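# Swap a failed server memory module and refit shroud

## Task

In the server's middle memory bank, one module has failed; it is the one whose slot has its end light lit. Lift off the air shroud. Take the replacement module from the tray and press it into the failed module's slot so that both of that slot's latches lock. Put the failed module upright in the tray on the bench. Press the air shroud back in until it sits fully seated. When done, the other three modules must still be locked in their slots.

## Robot and tools

Robot: two arms, left_arm and right_arm. Each carries an identical five-finger right hand, so the hands are not mirror images. Base positions in metres: left_arm (-0.055, +0.553, 0) and right_arm (-0.043, -0.709, 0), each turned very slightly about z.

Scene frame: the origin is at table-top height, halfway between the nominal bases. +x points out over the table, +z points up, and left_arm is on the +y side. These names do not match image sides.

Hand point: this is the controlled point. It sits 0.15 m out from the wrist flange along the fingers and 0.05 m in front of the palm. Its axes: +z runs along the straight fingers, +y points out of the palm, and +x runs across the palm toward the little finger. Straight fingertips end 0.06 to 0.07 m past the point. The finger centre lines lie 0.06 m toward -y. A wrist bracket on the little-finger side can collide with things. With the fingers level, the wrist can hang below the point and reach the table first.

Row format: 28 numbers, each in [-1, 1]. The first 14 are for left_arm and the next 14 for right_arm. Each arm's block is dx, dy, dz, rx, ry, rz, then thumb_turn, thumb_bend, index, middle, ring, little, then force_limit and speed.
- Pose part (dx..rz): an offset, not a pose. It is counted from that arm's Hand target as it stands when the action or move begins, along the Hand target's own axes. 1.0 equals 0.6 m, or 180 degrees. rx, ry, rz form one rotation vector. Sending six zeros asks again for the current Hand target. Repeating an offset moves the arm further.
- Hand part: absolute targets. -1 is open and +1 is closed. For thumb_turn, +1 puts the thumb opposite the fingers and -1 puts it beside the palm. force_limit runs from about 0 N at -1 up to 10 N at +1; the two thumb motors reach 15 N. speed runs from near zero at -1 up to full speed at +0.48 and stays full above that.
- No hand value means 'unchanged'. To keep a hand as it is, resend the last eight numbers you sent it. If none have been sent yet, use its hand_measured plus hand_force_limit and hand_speed.

Tools:
- execute_actions(actions, cameras): actions is a list of actions. Each action is a list of up to 15 rows, one row per 1/30 s. A short table repeats its last row. Every row counts from the pose at the start of the action. cameras takes names, ["all"] or [].
- move(target, speed, blend, stop_force, zero, blocking, cameras): produces a straight-line path for each arm.
  - target: one row, or a list of up to 15 rows. All rows are offsets from the same starting Hand targets.
  - speed: m/s, 0.002 to 3.2, default 0.25. Give one value, or one per target.
  - blend: corner rounding in m. 0 means stop at each target.
  - stop_force: N, 4 to 120, shared by both arms. It ends an arm's path when its wrist sensor feels that much push against the motion.
  - zero: whether to re-zero that sensor first.
  - blocking=false: returns after 0.5 s. It cannot be used with stop_force.
  - Keep the hand numbers the same across a list.
  - Paths do not avoid obstacles or the other arm, and they stop after 10 s.
  - Do not route a path near an arm's own base.
  - Leave stop_force out when backing away from a contact.
- wait(seconds 0 to 10); stop().
- zoom_image(camera, region [x0, y0, x1, y1] in pixels, at most 504 by 504).
- show_instructions(): shows the reference image of the hand.
- zero_wrist_force(arm).
- finished_scene(scene=1).

Cameras: cam_head_left, cam_head_right, cam_high, cam_low, cam_left_wrist, cam_right_wrist. All are 896x504. Images come back only when requested, or when execute_actions is called with an empty action list.

Results:
- end_effector_position is in m and end_effector_quat_wxyz is the orientation. Velocities are in m/s and rad/s. All are in the scene frame.
- Hand target is the last commanded pose. The arm may rest short of it; send the gap as an offset.
- Joint positions and joint torques are listed.
- Wrist force and torque are given along the hand's own axes. An extra line shows the peak since the last report.
- hand_measured, hand_stopped_by and hand_load_n follow the motor order. hand_stopped_by reads moving, target, force, stalled or fault. hand_load_n is positive when the finger is pushed open.
- A move adds a 'move:' line. It reads done, off_target, moving, held or fault, plus limits such as paced or held.
- 'within noise' means the joints are still.

Control notes:
- Each step, the commanded orientation is clipped to within 32 degrees of the measured one.
- Joint speed is capped at 2.09 to 3.14 rad/s.
- Motion lags the commands by about 0.09 to 0.22 s, and fast moves overshoot.
- A finger motor starts only when its target changes by at least 0.002. It locks when it reaches the target or its force limit.
- To grip harder, raise force_limit and send a target more closed than hand_measured.
- Close slowly (speed at -0.94 or below) for a gentle grip.
- With the thumb in front, the hand can hold objects 0.035 to 0.065 m thick, or handles down to 0.025 m.

Avoid:
- The arms are stiff. Aiming even slightly past a firm contact can trigger a fault stop. A fault comes from about 150 N (±25) of outside force, or from joint contact torques of 297/297/135/48.6/48.6/48.6 N m. A faulted arm stops for 10 s and yields to the contact.
- Approach contacts slowly, using a small stop_force.
- Never let the hands press or collide with each other, or grip the other hand's fingers.
- Do not drop parts or release them while they move, and do not slam or hit fixed objects.
- Anything that falls off the table, or is left off it, fails the job.
- Avoid heavy loads on the fingers.
- Motors heat when holding loads, stretching out or pushing against something unreachable. A MOTOR HOT line appears at 70 °C. At 85 °C the arm brakes for 30 to 60 s.
- Loose objects may be nudged occasionally by outside pushes.

Each tool is called by a JSON object that holds its "name" and its "arguments", one argument or row to a line.

Reference images:

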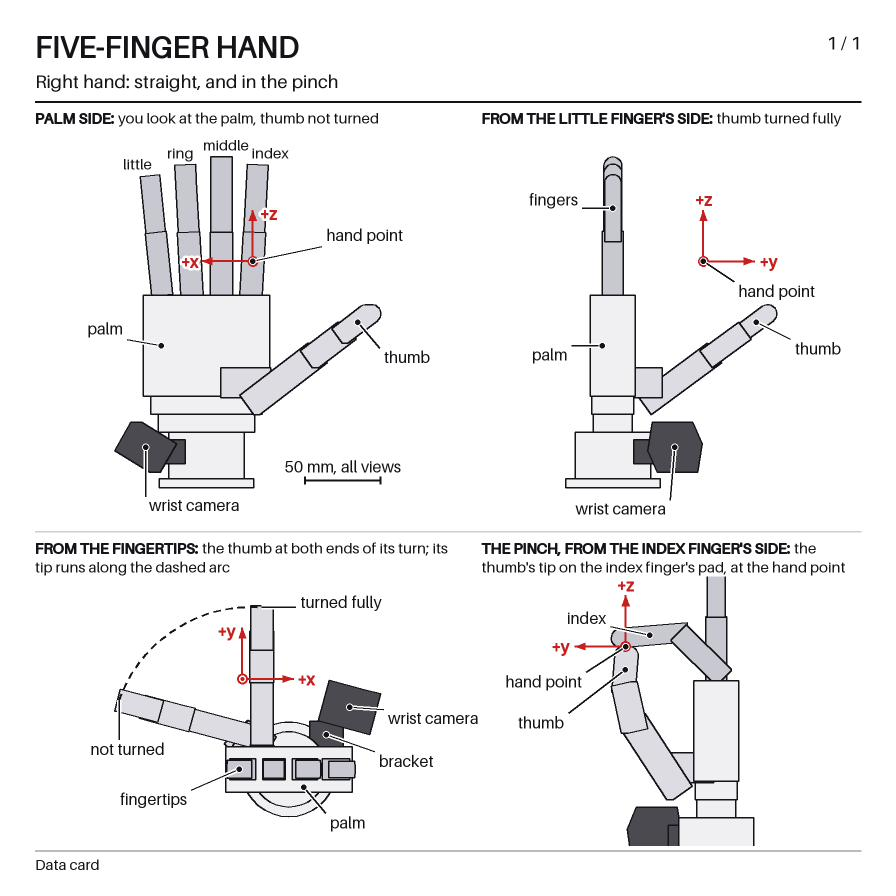

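## Session

{"name": "execute_actions", "arguments": {
  "actions": []
}}

Scene clock: 0.00 s.
left_arm: end_effector_position=(+0.6321, +0.2365, +0.3585) hand_measured=(-1.000, -1.000, -1.000, -1.000, -1.000, -1.000) hand_load_n=(+0.0, +0.0, +0.0, +0.0, +0.0, +0.0) hand_stopped_by=(target, target, target, target, target, target) hand_force_limit=0.00 hand_speed=-0.80 end_effector_quat_wxyz=(-0.481, +0.259, +0.767, +0.337) | right_arm: end_effector_position=(+1.1037, -0.2441, +0.2630) hand_measured=(-1.000, -1.000, -1.000, -1.000, -1.000, -1.000) hand_load_n=(+0.0, +0.0, +0.0, +0.0, +0.0, +0.0) hand_stopped_by=(target, target, target, target, target, target) hand_force_limit=0.00 hand_speed=-0.80 end_effector_quat_wxyz=(-0.258, +0.639, -0.481, +0.543)
Joint positions: left_arm=[-0.824 -0.714 1.151 2.386 1.442 -1.814] | right_arm=[0.36 -0.616 0.65 0.293 2.092 -3.456]
Joint velocities: within noise
Joint torques (N m): no reading
Motor temperatures (°C): left_arm=[35 32 34 35 34 36] | right_arm=[30 32 29 37 38 40]
Wrist force (N): no reading
Wrist torque (N m): no reading
Wrist force, peak (N): no reading
Hand target: left_arm +0.6321, +0.2365, +0.3585; -0.481, +0.259, +0.767, +0.337 | right_arm +1.1037, -0.2441, +0.2630; -0.258, +0.639, -0.481, +0.543

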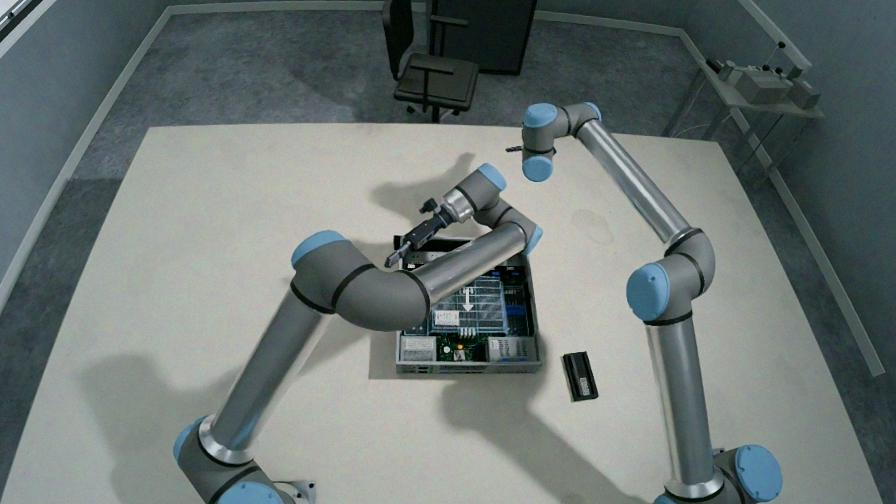

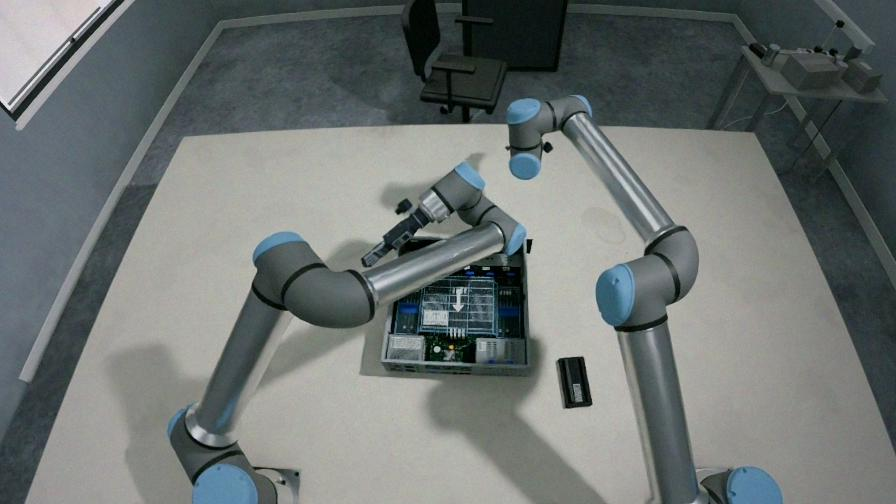

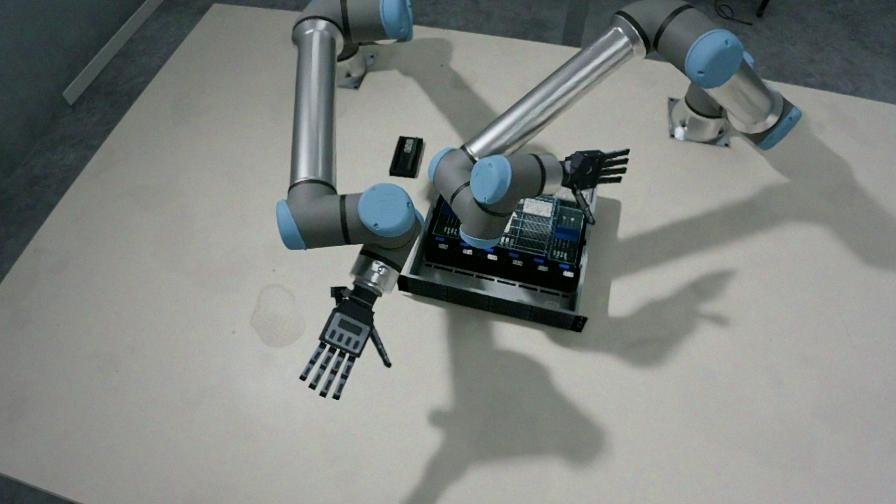

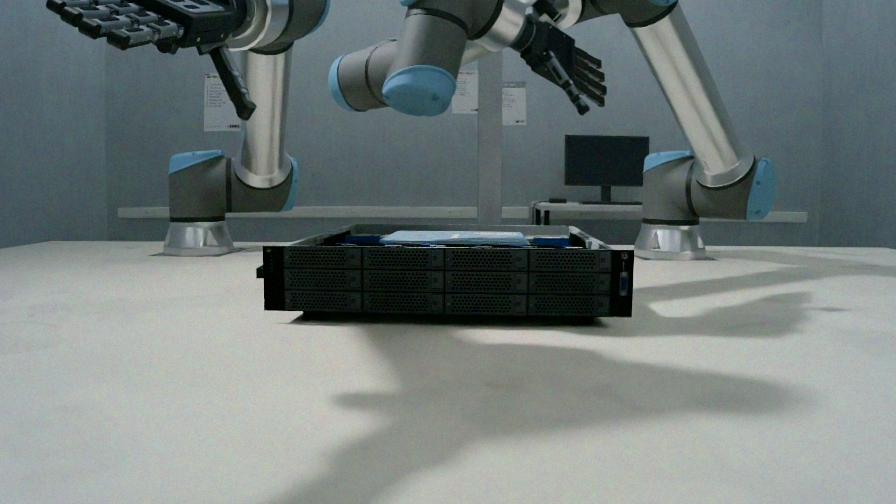

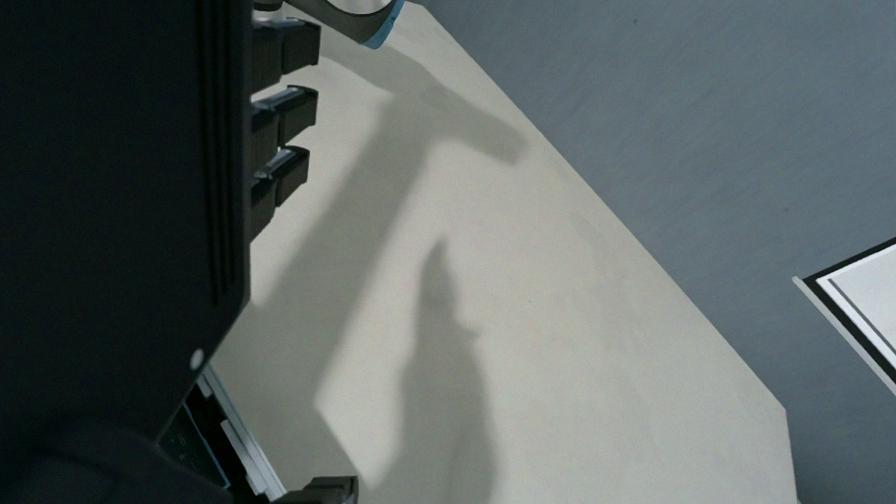

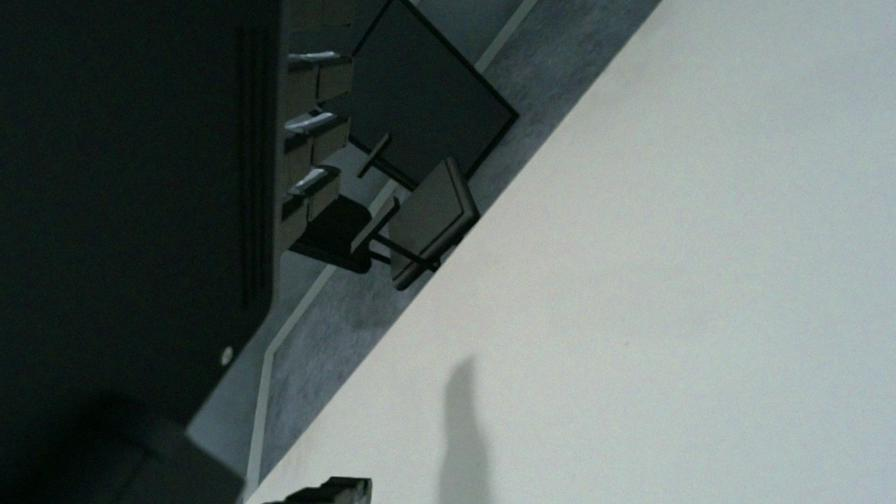

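{"name": "zoom_image", "arguments": {
  "camera": "cam_head_left",
  "region": [370, 210, 620, 410]
}}

{"name": "zoom_image", "arguments": {
  "camera": "cam_head_right",
  "region": [360, 220, 620, 420]
}}

{"name": "zoom_image", "arguments": {
  "camera": "cam_high",
  "region": [370, 120, 640, 340]
}}

Scaled by 2.016 from the camera's 896x504 image, which has a finer 1280x720 frame.

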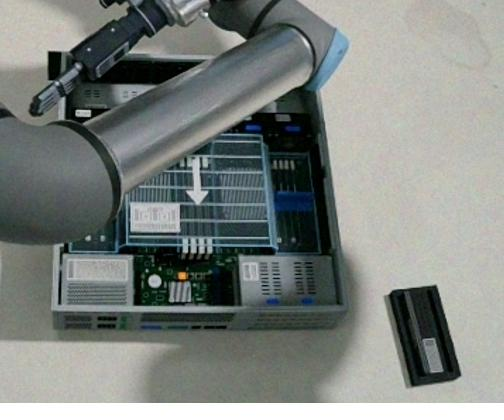

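Scaled by 1.938 from the camera's 896x504 image, which has a finer 1280x720 frame.

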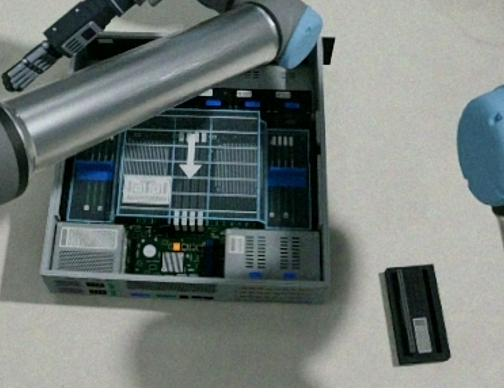

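Scaled by 1.867 from the camera's 896x504 image, which has a finer 1280x720 frame.

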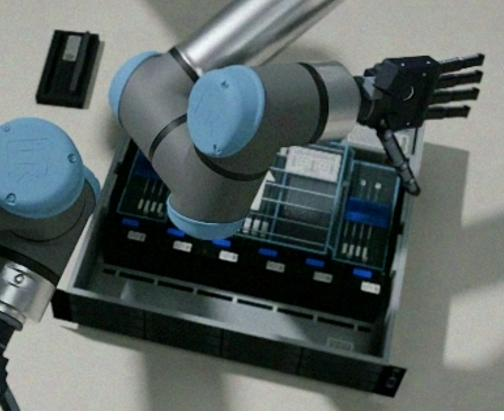

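{"name": "move", "arguments": {
  "target": [0.2747, 0.129, 0.6497, 0, 0, 0, -1, -1, -1, -1, -1, -1, 0, -0.8, 0, 0, 0, 0, 0, 0, -1, -1, -1, -1, -1, -1, 0, -0.8],
  "speed": 0.3,
  "cameras": ["cam_head_left", "cam_head_right", "cam_high"]
}}

Scene clock: 64.67 s.
left_arm: end_effector_position=(+0.4024, +0.5968, +0.4085) hand_measured=(-1.000, -1.000, -1.000, -1.000, -1.000, -1.000) hand_load_n=(+0.0, +0.0, +0.0, +0.0, +0.0, +0.0) hand_stopped_by=(target, target, target, target, target, target) hand_force_limit=0.00 hand_speed=-0.80 end_effector_quat_wxyz=(-0.481, +0.260, +0.767, +0.337) | right_arm: end_effector_position=(+1.1037, -0.2441, +0.2630) hand_measured=(-1.000, -1.000, -1.000, -1.000, -1.000, -1.000) hand_load_n=(+0.0, +0.0, +0.0, +0.0, +0.0, +0.0) hand_stopped_by=(target, target, target, target, target, target) hand_force_limit=0.00 hand_speed=-0.80 end_effector_quat_wxyz=(-0.258, +0.639, -0.481, +0.543)
Joint positions: left_arm=[-0.666 -1.289 2.015 2.087 1.292 -1.763] | right_arm=[0.36 -0.616 0.65 0.293 2.092 -3.456]
Joint torques (N m): left_arm=[3.03 -61.5 -20.7 5.87 0.45 -3.24] | right_arm=[0.17 -115.61 -43.98 -0.74 0.72 -0.68]
Wrist force (N): left_arm=[-0.2 0.0 -0.4] | right_arm=[0.0 -0.5 -0.2]
Wrist torque (N m): left_arm=[0.08 0.03 -0.12] | right_arm=[-0.08 0.01 -0.02]
Wrist force, peak (N): left_arm=[-0.8 -1.1 -2.7] | right_arm=[0.1 -0.9 -0.2]
Hand target: left_arm +0.4024, +0.5969, +0.4085; -0.481, +0.259, +0.767, +0.337 | right_arm +1.1037, -0.2441, +0.2630; -0.258, +0.639, -0.481, +0.543
Off the commanded pose: left_arm 0.000 m, 0 deg | right_arm 0.000 m, 0 deg.
move: done
Images, in order (width x height): cam_head_left 896x504, cam_head_right 896x504, cam_high 896x504.

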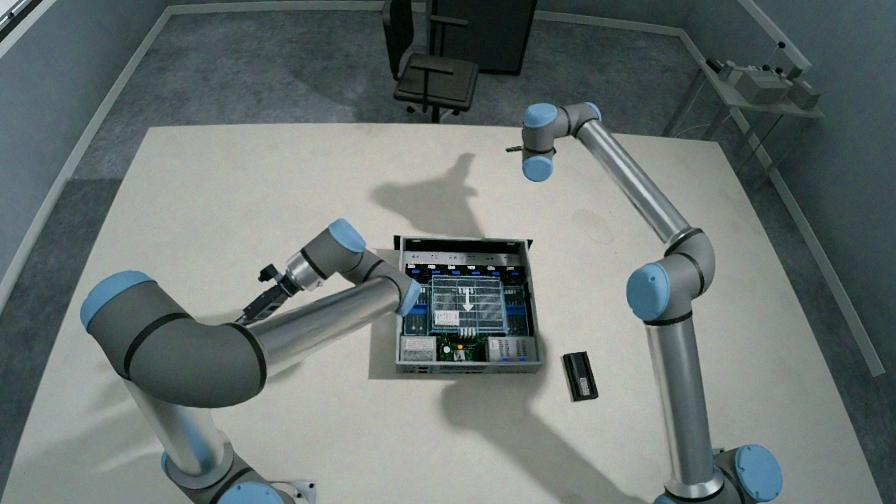

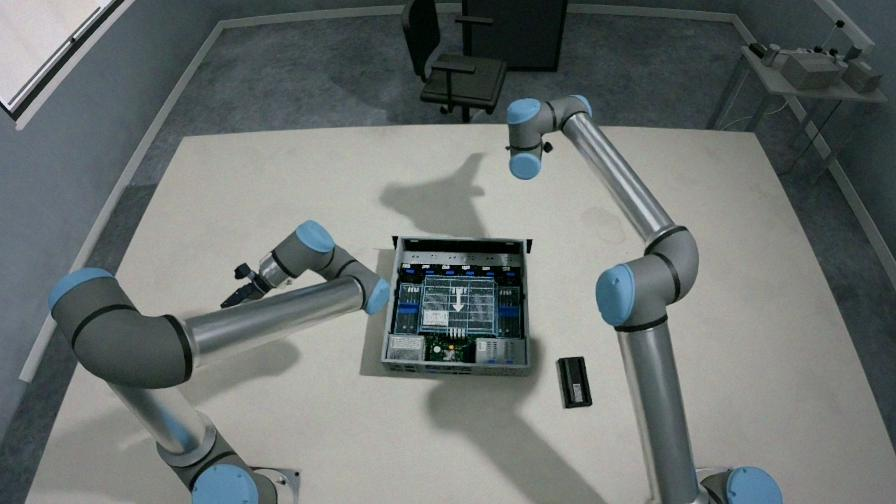

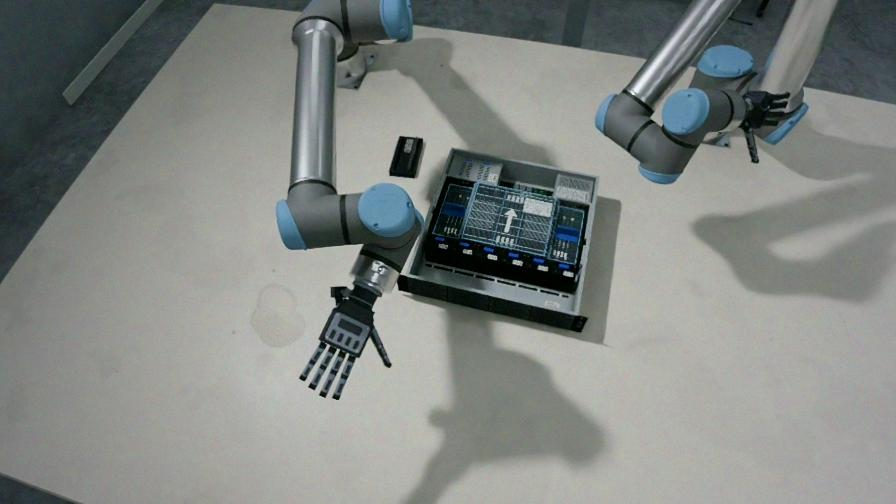

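{"name": "zoom_image", "arguments": {
  "camera": "cam_head_left",
  "region": [385, 225, 555, 385]
}}

{"name": "zoom_image", "arguments": {
  "camera": "cam_head_right",
  "region": [375, 225, 545, 385]
}}

{"name": "zoom_image", "arguments": {
  "camera": "cam_high",
  "region": [370, 120, 620, 340]
}}

{"name": "zoom_image", "arguments": {
  "camera": "cam_head_left",
  "region": [540, 335, 620, 415]
}}

{"name": "zoom_image", "arguments": {
  "camera": "cam_high",
  "region": [370, 120, 450, 200]
}}

Scaled by 2.965 from the camera's 896x504 image, which has a finer 1280x720 frame.

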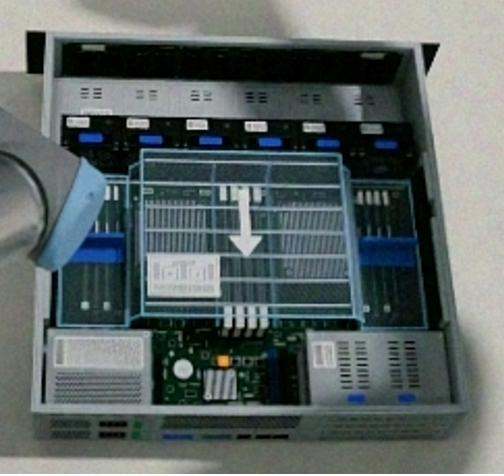

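Scaled by 2.965 from the camera's 896x504 image, which has a finer 1280x720 frame.

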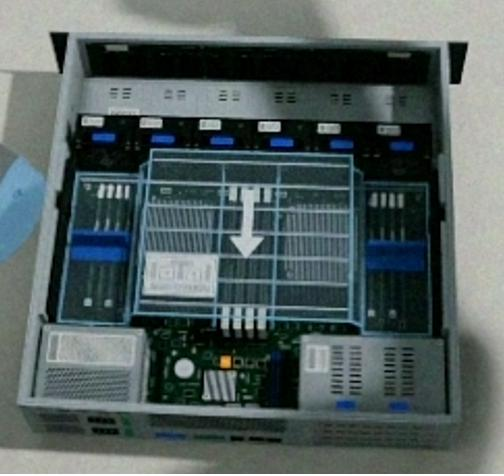

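Scaled by 2.016 from the camera's 896x504 image, which has a finer 1280x720 frame.

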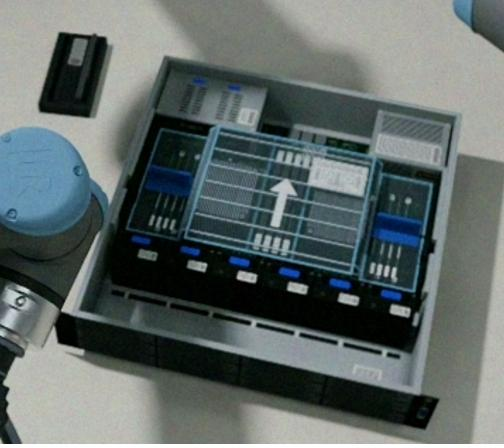

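Scaled by 6.300 from the camera's 896x504 image, which has a finer 1280x720 frame.

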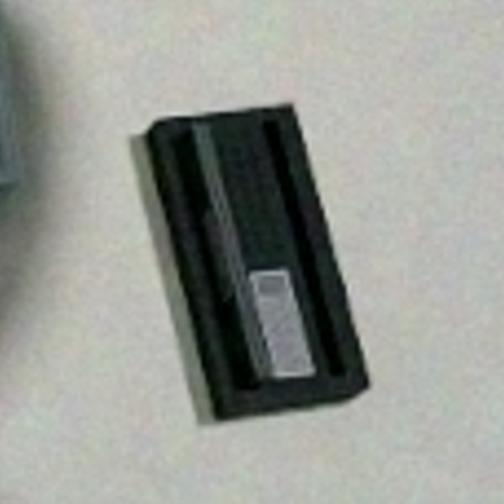

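Scaled by 6.300 from the camera's 896x504 image, which has a finer 1280x720 frame.

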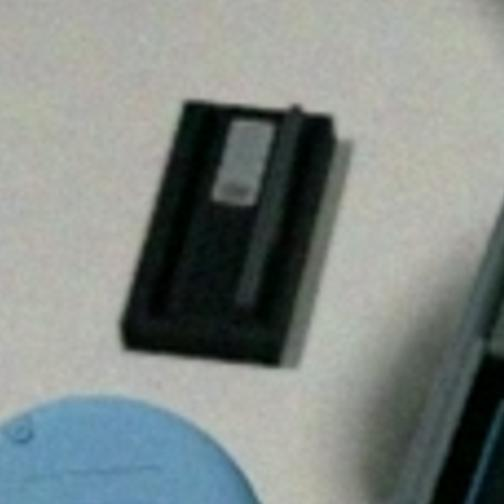

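{"name": "move", "arguments": {
  "target": [0, 0, 0, 0, 0, 0, -1, -1, -1, -1, -1, -1, 0, -0.8, 0.0668, -0.2028, -0.6964, -0.1873, -0.3940, -0.3491, -1, -1, -1, -1, -1, -1, 0, -0.8],
  "speed": 0.4,
  "cameras": ["cam_head_left", "cam_high", "cam_right_wrist"]
}}

Scene clock: 108.00 s.
left_arm: end_effector_position=(+0.4024, +0.5969, +0.4085) hand_measured=(-1.000, -1.000, -1.000, -1.000, -1.000, -1.000) hand_load_n=(+0.5, +0.0, +0.0, +0.0, +0.0, +0.0) hand_stopped_by=(target, target, target, target, target, target) hand_force_limit=0.00 hand_speed=-0.80 end_effector_quat_wxyz=(-0.481, +0.259, +0.767, +0.337) | right_arm: end_effector_position=(+0.7470, -0.1522, +0.4990) hand_measured=(-1.000, -1.000, -1.000, -1.000, -1.000, -1.000) hand_load_n=(+0.0, +0.0, +0.0, +0.0, +0.0, +0.0) hand_stopped_by=(target, target, target, target, target, target) hand_force_limit=0.00 hand_speed=-0.80 end_effector_quat_wxyz=(-0.118, +0.976, +0.029, +0.179)
Joint positions: left_arm=[-0.666 -1.29 2.015 2.087 1.292 -1.763] | right_arm=[0.475 -0.583 0.035 1.691 1.506 -4.298]
Joint torques (N m): left_arm=[5.11 -60.44 -18.39 5.48 -1.38 -3.08] | right_arm=[7 -101.46 -40.16 0.88 1.15 2.79]
Wrist force (N): left_arm=[0.2 0.2 -0.5] | right_arm=[-0.1 1.5 -1.4]
Wrist torque (N m): left_arm=[0.13 -0.03 -0.06] | right_arm=[0.02 0.20 0.24]
Wrist force, peak (N): left_arm=[0.5 -0.7 -0.2] | right_arm=[-0.8 1.1 -2.9]
Hand target: left_arm +0.4024, +0.5969, +0.4085; -0.481, +0.259, +0.767, +0.337 | right_arm +0.7490, -0.1507, +0.5005; +0.000, +1.000, +0.000, +0.000
Off the commanded pose: left_arm 0.000 m, 0 deg | right_arm 0.003 m, 25 deg.
elbow stopped short (right arm): the move would have taken joint 3 (elbow) straighter than the controller allows.
move: off_target (right_arm)
Images, in order (width x height): cam_head_left 896x504, cam_high 896x504, cam_right_wrist 896x504.

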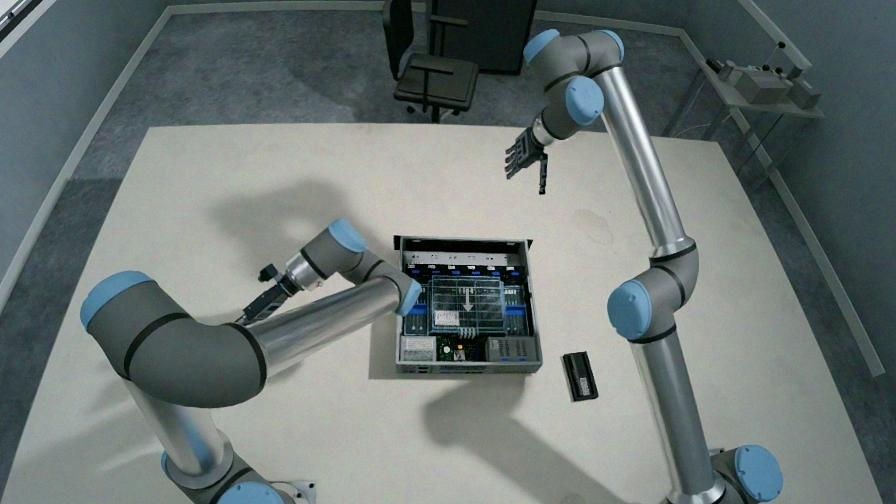

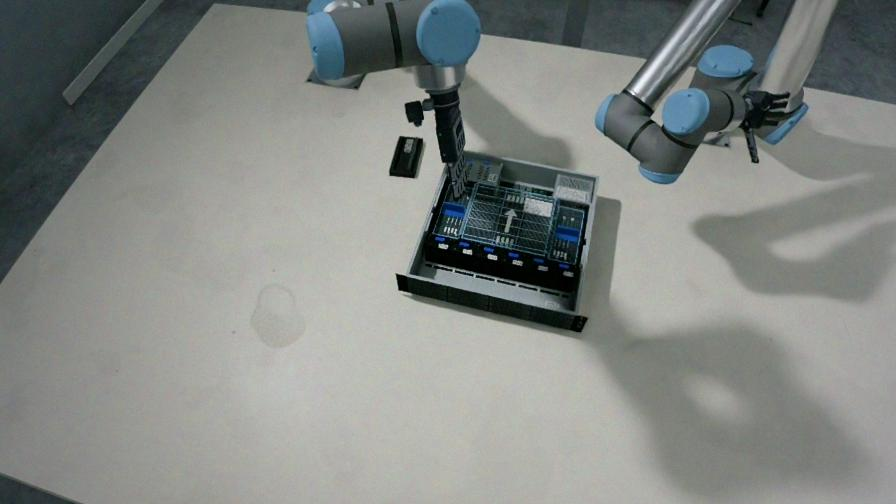

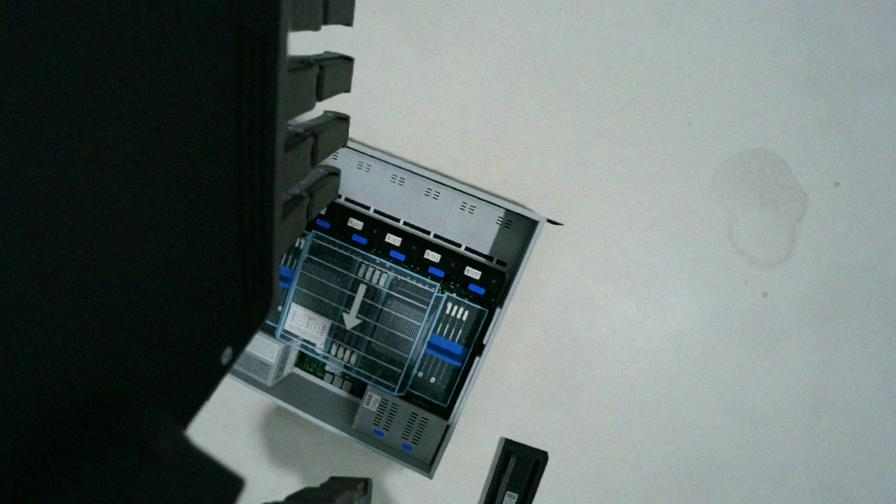

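{"name": "move", "arguments": {
  "target": [0, 0, 0, 0, 0, 0, -1, -1, -1, -1, -1, -1, 0, -0.8, -0.315, 0, 0.334, 0, 0, 0, -1, -1, -1, -1, -1, -1, 0, -0.8],
  "speed": 0.25,
  "cameras": ["cam_head_left", "cam_high", "cam_right_wrist"]
}}

Scene clock: 125.37 s.
left_arm: end_effector_position=(+0.4024, +0.5969, +0.4085) hand_measured=(-1.000, -1.000, -1.000, -1.000, -1.000, -1.000) hand_load_n=(+0.0, +0.0, +0.0, +0.0, +0.0, +0.0) hand_stopped_by=(target, target, target, target, target, target) hand_force_limit=0.00 hand_speed=-0.80 end_effector_quat_wxyz=(-0.481, +0.259, +0.767, +0.337) | right_arm: end_effector_position=(+0.5602, -0.1504, +0.3000) hand_measured=(-1.000, -1.000, -1.000, -1.000, -1.000, -1.000) hand_load_n=(+0.0, +0.0, +0.0, +0.0, +0.0, +0.0) hand_stopped_by=(target, target, target, target, target, target) hand_force_limit=0.00 hand_speed=-0.80 end_effector_quat_wxyz=(-0.001, +1.000, +0.000, +0.001)
Joint positions: left_arm=[-0.666 -1.29 2.015 2.087 1.292 -1.763] | right_arm=[0.591 -0.817 0.922 1.464 1.571 -4.137]
Joint torques (N m): left_arm=[5.84 -59.39 -18.84 5.55 -0.52 -2.68] | right_arm=[-3.06 -104.92 -31.22 6.5 -1.68 -3.02]
Wrist force (N): left_arm=[-0.2 0.1 -0.2] | right_arm=[-1.5 2.8 -2.6]
Wrist torque (N m): left_arm=[0.10 0.01 -0.09] | right_arm=[0.28 0.21 0.36]
Wrist force, peak (N): left_arm=[0.1 0.5 -0.6] | right_arm=[1.4 2.4 -3.9]
Hand target: left_arm +0.4024, +0.5969, +0.4085; -0.481, +0.259, +0.767, +0.337 | right_arm +0.5601, -0.1505, +0.3000; +0.000, +1.000, +0.000, +0.000
Off the commanded pose: left_arm 0.000 m, 0 deg | right_arm 0.000 m, 0 deg.
move: done
Images, in order (width x height): cam_head_left 896x504, cam_high 896x504, cam_right_wrist 896x504.

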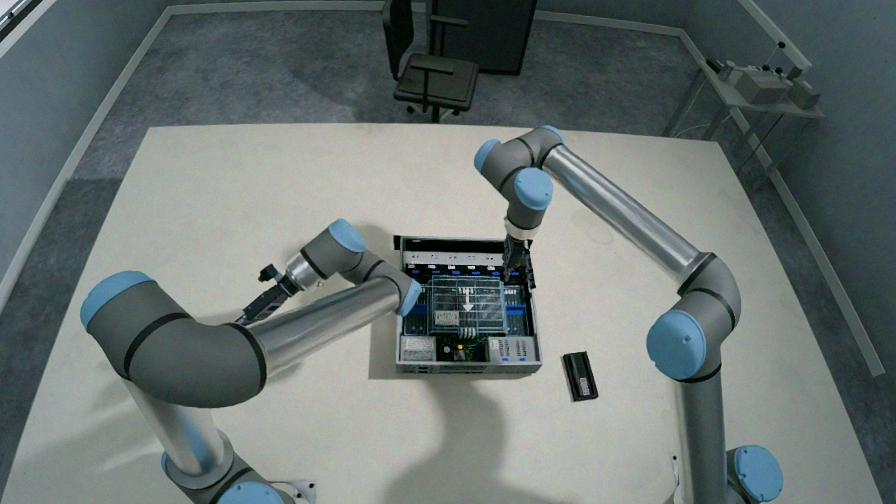

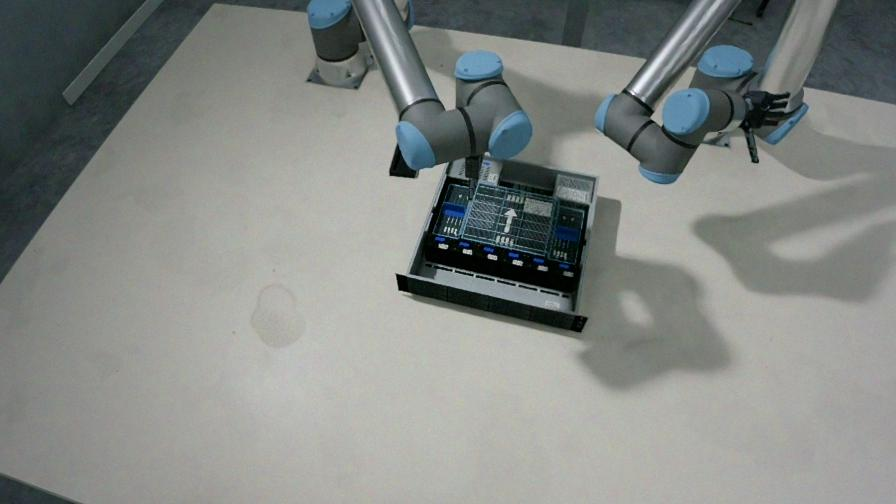

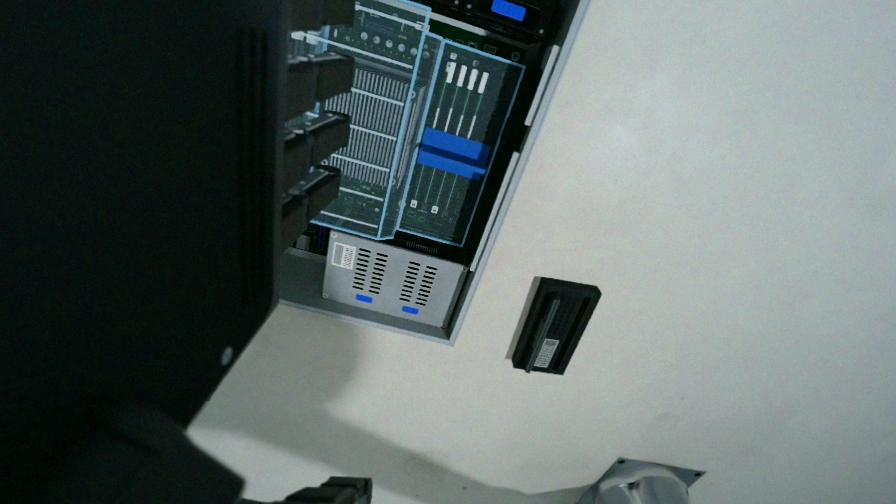

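{"name": "zoom_image", "arguments": {
  "camera": "cam_right_wrist",
  "region": [280, 0, 620, 350]
}}

{"name": "zoom_image", "arguments": {
  "camera": "cam_right_wrist",
  "region": [480, 250, 630, 400]
}}

Scaled by 1.440 from the camera's 896x504 image, which has a finer 1280x720 frame.

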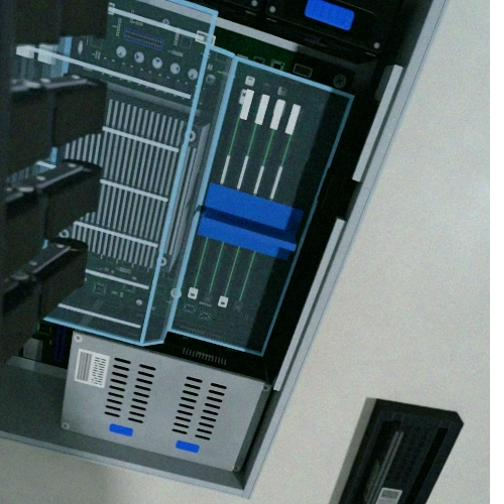

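Scaled by 3.360 from the camera's 896x504 image, which has a finer 1280x720 frame.

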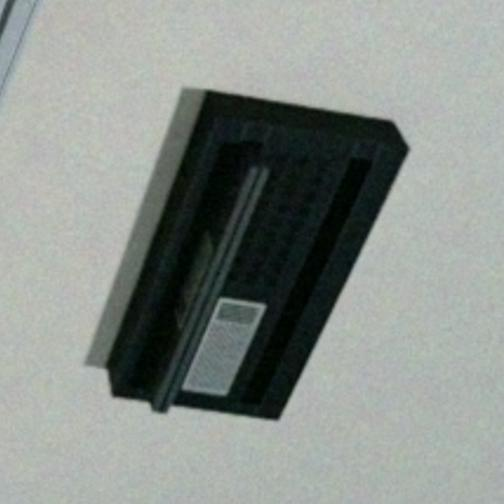

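{"name": "zoom_image", "arguments": {
  "camera": "cam_right_wrist",
  "region": [200, 0, 500, 300]
}}

{"name": "zoom_image", "arguments": {
  "camera": "cam_right_wrist",
  "region": [550, 400, 750, 504]
}}

Scaled by 1.680 from the camera's 896x504 image, which has a finer 1280x720 frame.

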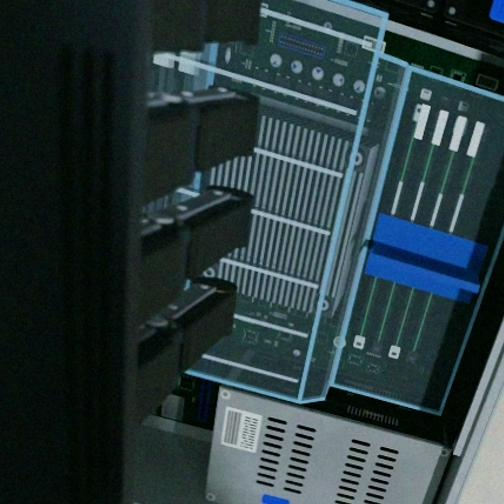

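Scaled by 2.520 from the camera's 896x504 image, which has a finer 1280x720 frame.

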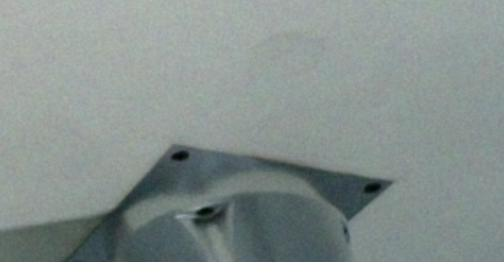

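{"name": "move", "arguments": {
  "target": [0, 0, 0, 0, 0, 0, -1, -1, -1, -1, -1, -1, 0, -0.8, -0.16667, 0, 0, 0, 0, 0, -1, -1, -1, -1, -1, -1, 0, -0.8],
  "speed": 0.25,
  "cameras": ["cam_right_wrist"]
}}

{"name": "zoom_image", "arguments": {
  "camera": "cam_right_wrist",
  "region": [280, 0, 728, 252]
}}

{"name": "move", "arguments": {
  "target": [0, 0, 0, 0, 0, 0, -1, -1, -1, -1, -1, -1, 0, -0.8, 0, 0.16667, 0, 0, 0, 0, -1, -1, -1, -1, -1, -1, 0, -0.8],
  "speed": 0.25,
  "cameras": ["cam_right_wrist"]
}}

{"name": "move", "arguments": {
  "target": [0, 0, 0, 0, 0, 0, -1, -1, -1, -1, -1, -1, 0, -0.8, 0, 0, -0.16667, 0, 0, 0, -1, -1, -1, -1, -1, -1, 0, -0.8],
  "speed": 0.25,
  "cameras": ["cam_right_wrist"]
}}

Scene clock: 161.80 s.
left_arm: end_effector_position=(+0.4024, +0.5969, +0.4085) hand_measured=(-1.000, -1.000, -1.000, -1.000, -1.000, -1.000) hand_load_n=(+0.0, +0.0, +0.0, +0.0, +0.0, +0.0) hand_stopped_by=(target, target, target, target, target, target) hand_force_limit=0.00 hand_speed=-0.80 end_effector_quat_wxyz=(-0.481, +0.259, +0.767, +0.337) | right_arm: end_effector_position=(+0.4602, -0.1505, +0.2999) hand_measured=(-1.000, -1.000, -1.000, -1.000, -1.000, -1.000) hand_load_n=(+0.0, +0.0, +0.0, +0.0, +0.5, -0.5) hand_stopped_by=(target, target, target, target, target, target) hand_force_limit=0.00 hand_speed=-0.80 end_effector_quat_wxyz=(+0.000, +1.000, +0.000, +0.000)
Joint positions: left_arm=[-0.666 -1.29 2.015 2.087 1.292 -1.763] | right_arm=[0.66 -0.949 1.145 1.373 1.571 -4.068]
Joint torques (N m): left_arm=[2.72 -59.85 -18.46 5.16 -0.7 -3.22] | right_arm=[7.92 -97.76 -30.46 5.31 1.32 -3.24]
Wrist force (N): left_arm=[0.0 -0.2 -0.1] | right_arm=[-1.7 3.2 -1.6]
Wrist torque (N m): left_arm=[0.05 -0.01 -0.09] | right_arm=[0.28 0.38 0.28]
Wrist force, peak (N): left_arm=[0.5 -0.3 -0.6] | right_arm=[-4.2 3.2 -1.9]
Hand target: left_arm +0.4024, +0.5969, +0.4085; -0.481, +0.259, +0.767, +0.337 | right_arm +0.4601, -0.1505, +0.2999; +0.000, +1.000, +0.000, +0.000
Off the commanded pose: left_arm 0.000 m, 0 deg | right_arm 0.000 m, 0 deg.
move: done
Images, in order (width x height): cam_right_wrist 896x504.

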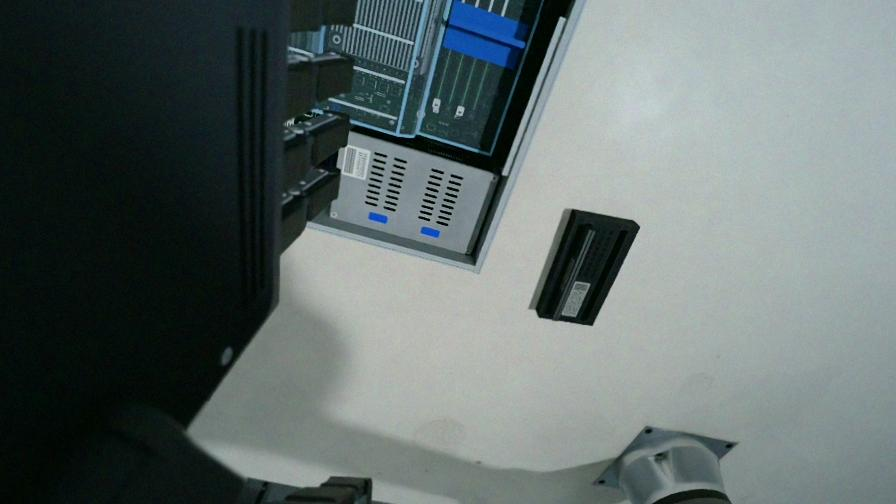

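Scaled by 1.125 from the camera's 896x504 image, which has a finer 1280x720 frame.

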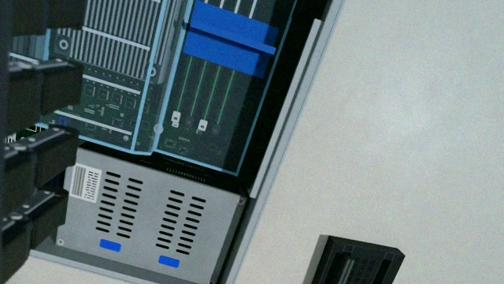

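Scene clock: 162.70 s.
left_arm: end_effector_position=(+0.4024, +0.5969, +0.4085) hand_measured=(-1.000, -1.000, -1.000, -1.000, -1.000, -1.000) hand_load_n=(+0.0, +0.0, +0.0, +0.0, +0.0, +0.0) hand_stopped_by=(target, target, target, target, target, target) hand_force_limit=0.00 hand_speed=-0.80 end_effector_quat_wxyz=(-0.481, +0.259, +0.767, +0.337) | right_arm: end_effector_position=(+0.4602, -0.2504, +0.2998) hand_measured=(-1.000, -1.000, -1.000, -1.000, -1.000, -1.000) hand_load_n=(+0.0, +0.0, +0.0, +0.0, +0.0, +0.0) hand_stopped_by=(target, target, target, target, target, target) hand_force_limit=0.00 hand_speed=-0.80 end_effector_quat_wxyz=(+0.000, +1.000, +0.000, +0.000)
Joint positions: left_arm=[-0.666 -1.29 2.015 2.087 1.292 -1.763] | right_arm=[0.551 -1.074 1.344 1.3 1.57 -4.177]
Joint torques (N m): left_arm=[4.44 -58.47 -18.44 5.5 -0.81 -3.1] | right_arm=[-8.1 -87.41 -30.32 5.96 -0.92 -0.05]
Wrist force (N): left_arm=[0.0 0.2 0.2] | right_arm=[-1.6 2.4 -1.2]
Wrist torque (N m): left_arm=[0.09 -0.02 -0.07] | right_arm=[0.13 0.26 0.11]
Wrist force, peak (N): left_arm=[0.0 0.4 -0.7] | right_arm=[-1.8 4.7 -1.3]
Hand target: left_arm +0.4024, +0.5969, +0.4085; -0.481, +0.259, +0.767, +0.337 | right_arm +0.4601, -0.2505, +0.2998; +0.000, +1.000, +0.000, +0.000
Off the commanded pose: left_arm 0.000 m, 0 deg | right_arm 0.000 m, 0 deg.
move: done
Images, in order (width x height): cam_right_wrist 896x504.

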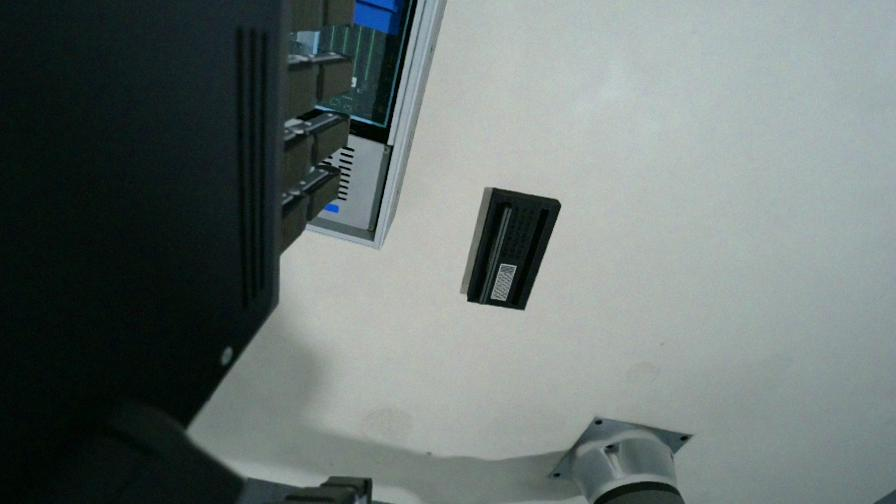

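Scene clock: 163.60 s.
left_arm: end_effector_position=(+0.4024, +0.5969, +0.4085) hand_measured=(-1.000, -1.000, -1.000, -1.000, -1.000, -1.000) hand_load_n=(+0.0, +0.0, +0.0, +0.0, +0.0, +0.0) hand_stopped_by=(target, target, target, target, target, target) hand_force_limit=0.00 hand_speed=-0.80 end_effector_quat_wxyz=(-0.481, +0.259, +0.767, +0.337) | right_arm: end_effector_position=(+0.4600, -0.2506, +0.3997) hand_measured=(-1.000, -1.000, -1.000, -1.000, -1.000, -1.000) hand_load_n=(+0.0, +0.0, +0.0, +0.0, +0.0, +0.0) hand_stopped_by=(target, target, target, target, target, target) hand_force_limit=0.00 hand_speed=-0.80 end_effector_quat_wxyz=(+0.000, +1.000, +0.000, +0.000)
Joint positions: left_arm=[-0.666 -1.29 2.015 2.087 1.292 -1.763] | right_arm=[0.551 -1.106 1.214 1.462 1.57 -4.178]
Joint torques (N m): left_arm=[6.02 -60.64 -18.11 4.98 -0.95 -3.21] | right_arm=[-9.13 -71.15 -45.55 5.62 0.26 -2.96]
Wrist force (N): left_arm=[0.4 0.1 -0.2] | right_arm=[-1.2 2.6 -1.2]
Wrist torque (N m): left_arm=[0.09 -0.08 -0.06] | right_arm=[0.15 0.14 0.13]
Wrist force, peak (N): left_arm=[0.5 0.0 0.4] | right_arm=[-1.6 2.4 -3.9]
Hand target: left_arm +0.4024, +0.5969, +0.4085; -0.481, +0.259, +0.767, +0.337 | right_arm +0.4600, -0.2506, +0.3998; +0.000, +1.000, +0.000, +0.000
Off the commanded pose: left_arm 0.000 m, 0 deg | right_arm 0.000 m, 0 deg.
move: done
Images, in order (width x height): cam_right_wrist 896x504.

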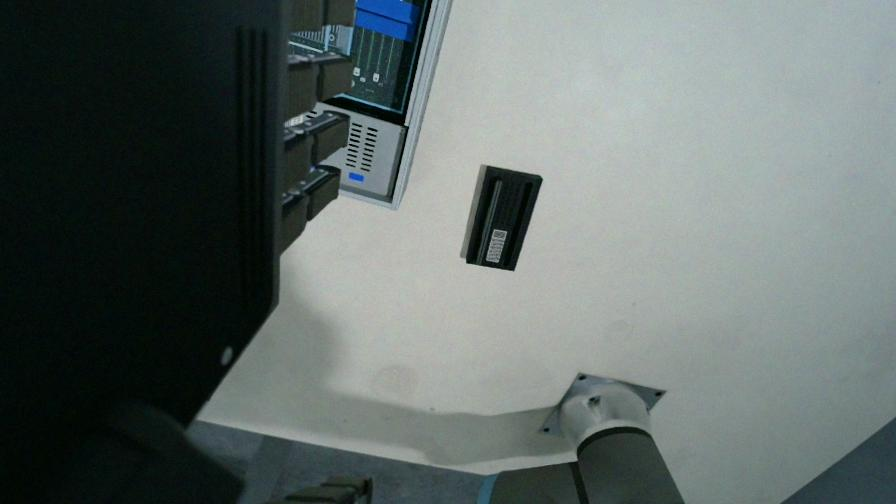

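{"name": "move", "arguments": {
  "target": [0, 0, 0, 0, 0, 0, -1, -1, -1, -1, -1, -1, 0, -0.8, 0.2667, -0.1333, 0.3, 0, 0, 0, -1, -1, -1, -1, -1, -1, 0, -0.8],
  "speed": 0.25,
  "cameras": ["cam_right_wrist", "cam_low"]
}}

{"name": "zoom_image", "arguments": {
  "camera": "cam_right_wrist",
  "region": [330, 50, 750, 350]
}}

Scene clock: 213.53 s.
left_arm: end_effector_position=(+0.4024, +0.5969, +0.4085) hand_measured=(-1.000, -1.000, -1.000, -1.000, -1.000, -1.000) hand_load_n=(+0.0, +0.0, +0.0, +0.0, +0.0, +0.0) hand_stopped_by=(target, target, target, target, target, target) hand_force_limit=0.00 hand_speed=-0.80 end_effector_quat_wxyz=(-0.481, +0.259, +0.767, +0.337) | right_arm: end_effector_position=(+0.6202, -0.1706, +0.2201) hand_measured=(-1.000, -1.000, -1.000, -1.000, -1.000, -1.000) hand_load_n=(+0.0, +0.0, +0.0, +0.0, +0.0, +0.0) hand_stopped_by=(target, target, target, target, target, target) hand_force_limit=0.00 hand_speed=-0.80 end_effector_quat_wxyz=(+0.000, +1.000, +0.000, +0.000)
Joint positions: left_arm=[-0.666 -1.29 2.015 2.087 1.292 -1.763] | right_arm=[0.536 -0.73 0.909 1.391 1.57 -4.192]
Joint torques (N m): left_arm=[3.72 -59.47 -18.29 5.06 -0.64 -3.21] | right_arm=[13.18 -90.45 -45.25 0.96 1.27 1.97]
Wrist force (N): left_arm=[-0.1 0.2 -0.2] | right_arm=[-1.8 2.7 -1.7]
Wrist torque (N m): left_arm=[0.11 0.01 -0.08] | right_arm=[0.17 0.27 0.24]
Wrist force, peak (N): left_arm=[0.6 -0.1 -0.6] | right_arm=[-3.2 2.9 -3.4]
Hand target: left_arm +0.4024, +0.5969, +0.4085; -0.481, +0.259, +0.767, +0.337 | right_arm +0.6202, -0.1705, +0.2200; +0.000, +1.000, +0.000, +0.000
Off the commanded pose: left_arm 0.000 m, 0 deg | right_arm 0.000 m, 0 deg.
move: done
Images, in order (width x height): cam_low 896x504, cam_right_wrist 896x504.

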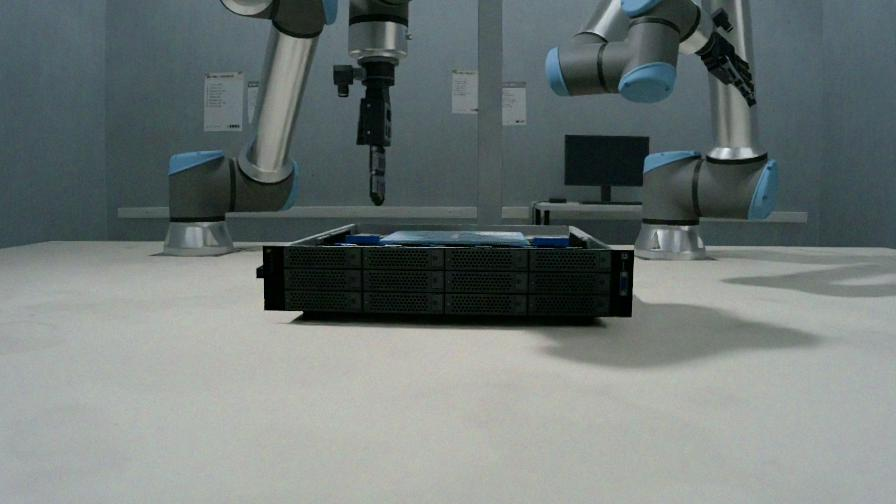

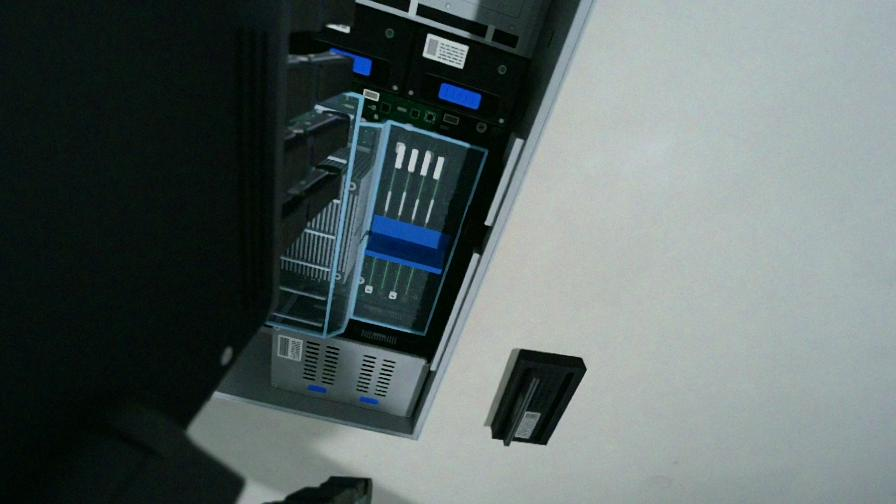

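Scaled by 1.200 from the camera's 896x504 image, which has a finer 1280x720 frame.

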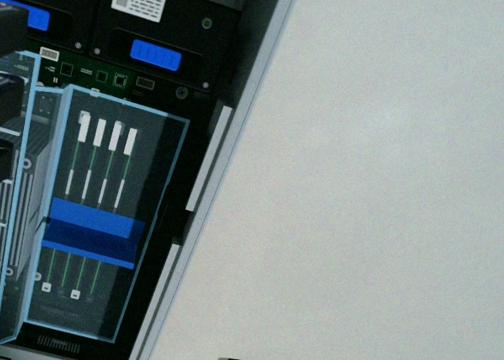

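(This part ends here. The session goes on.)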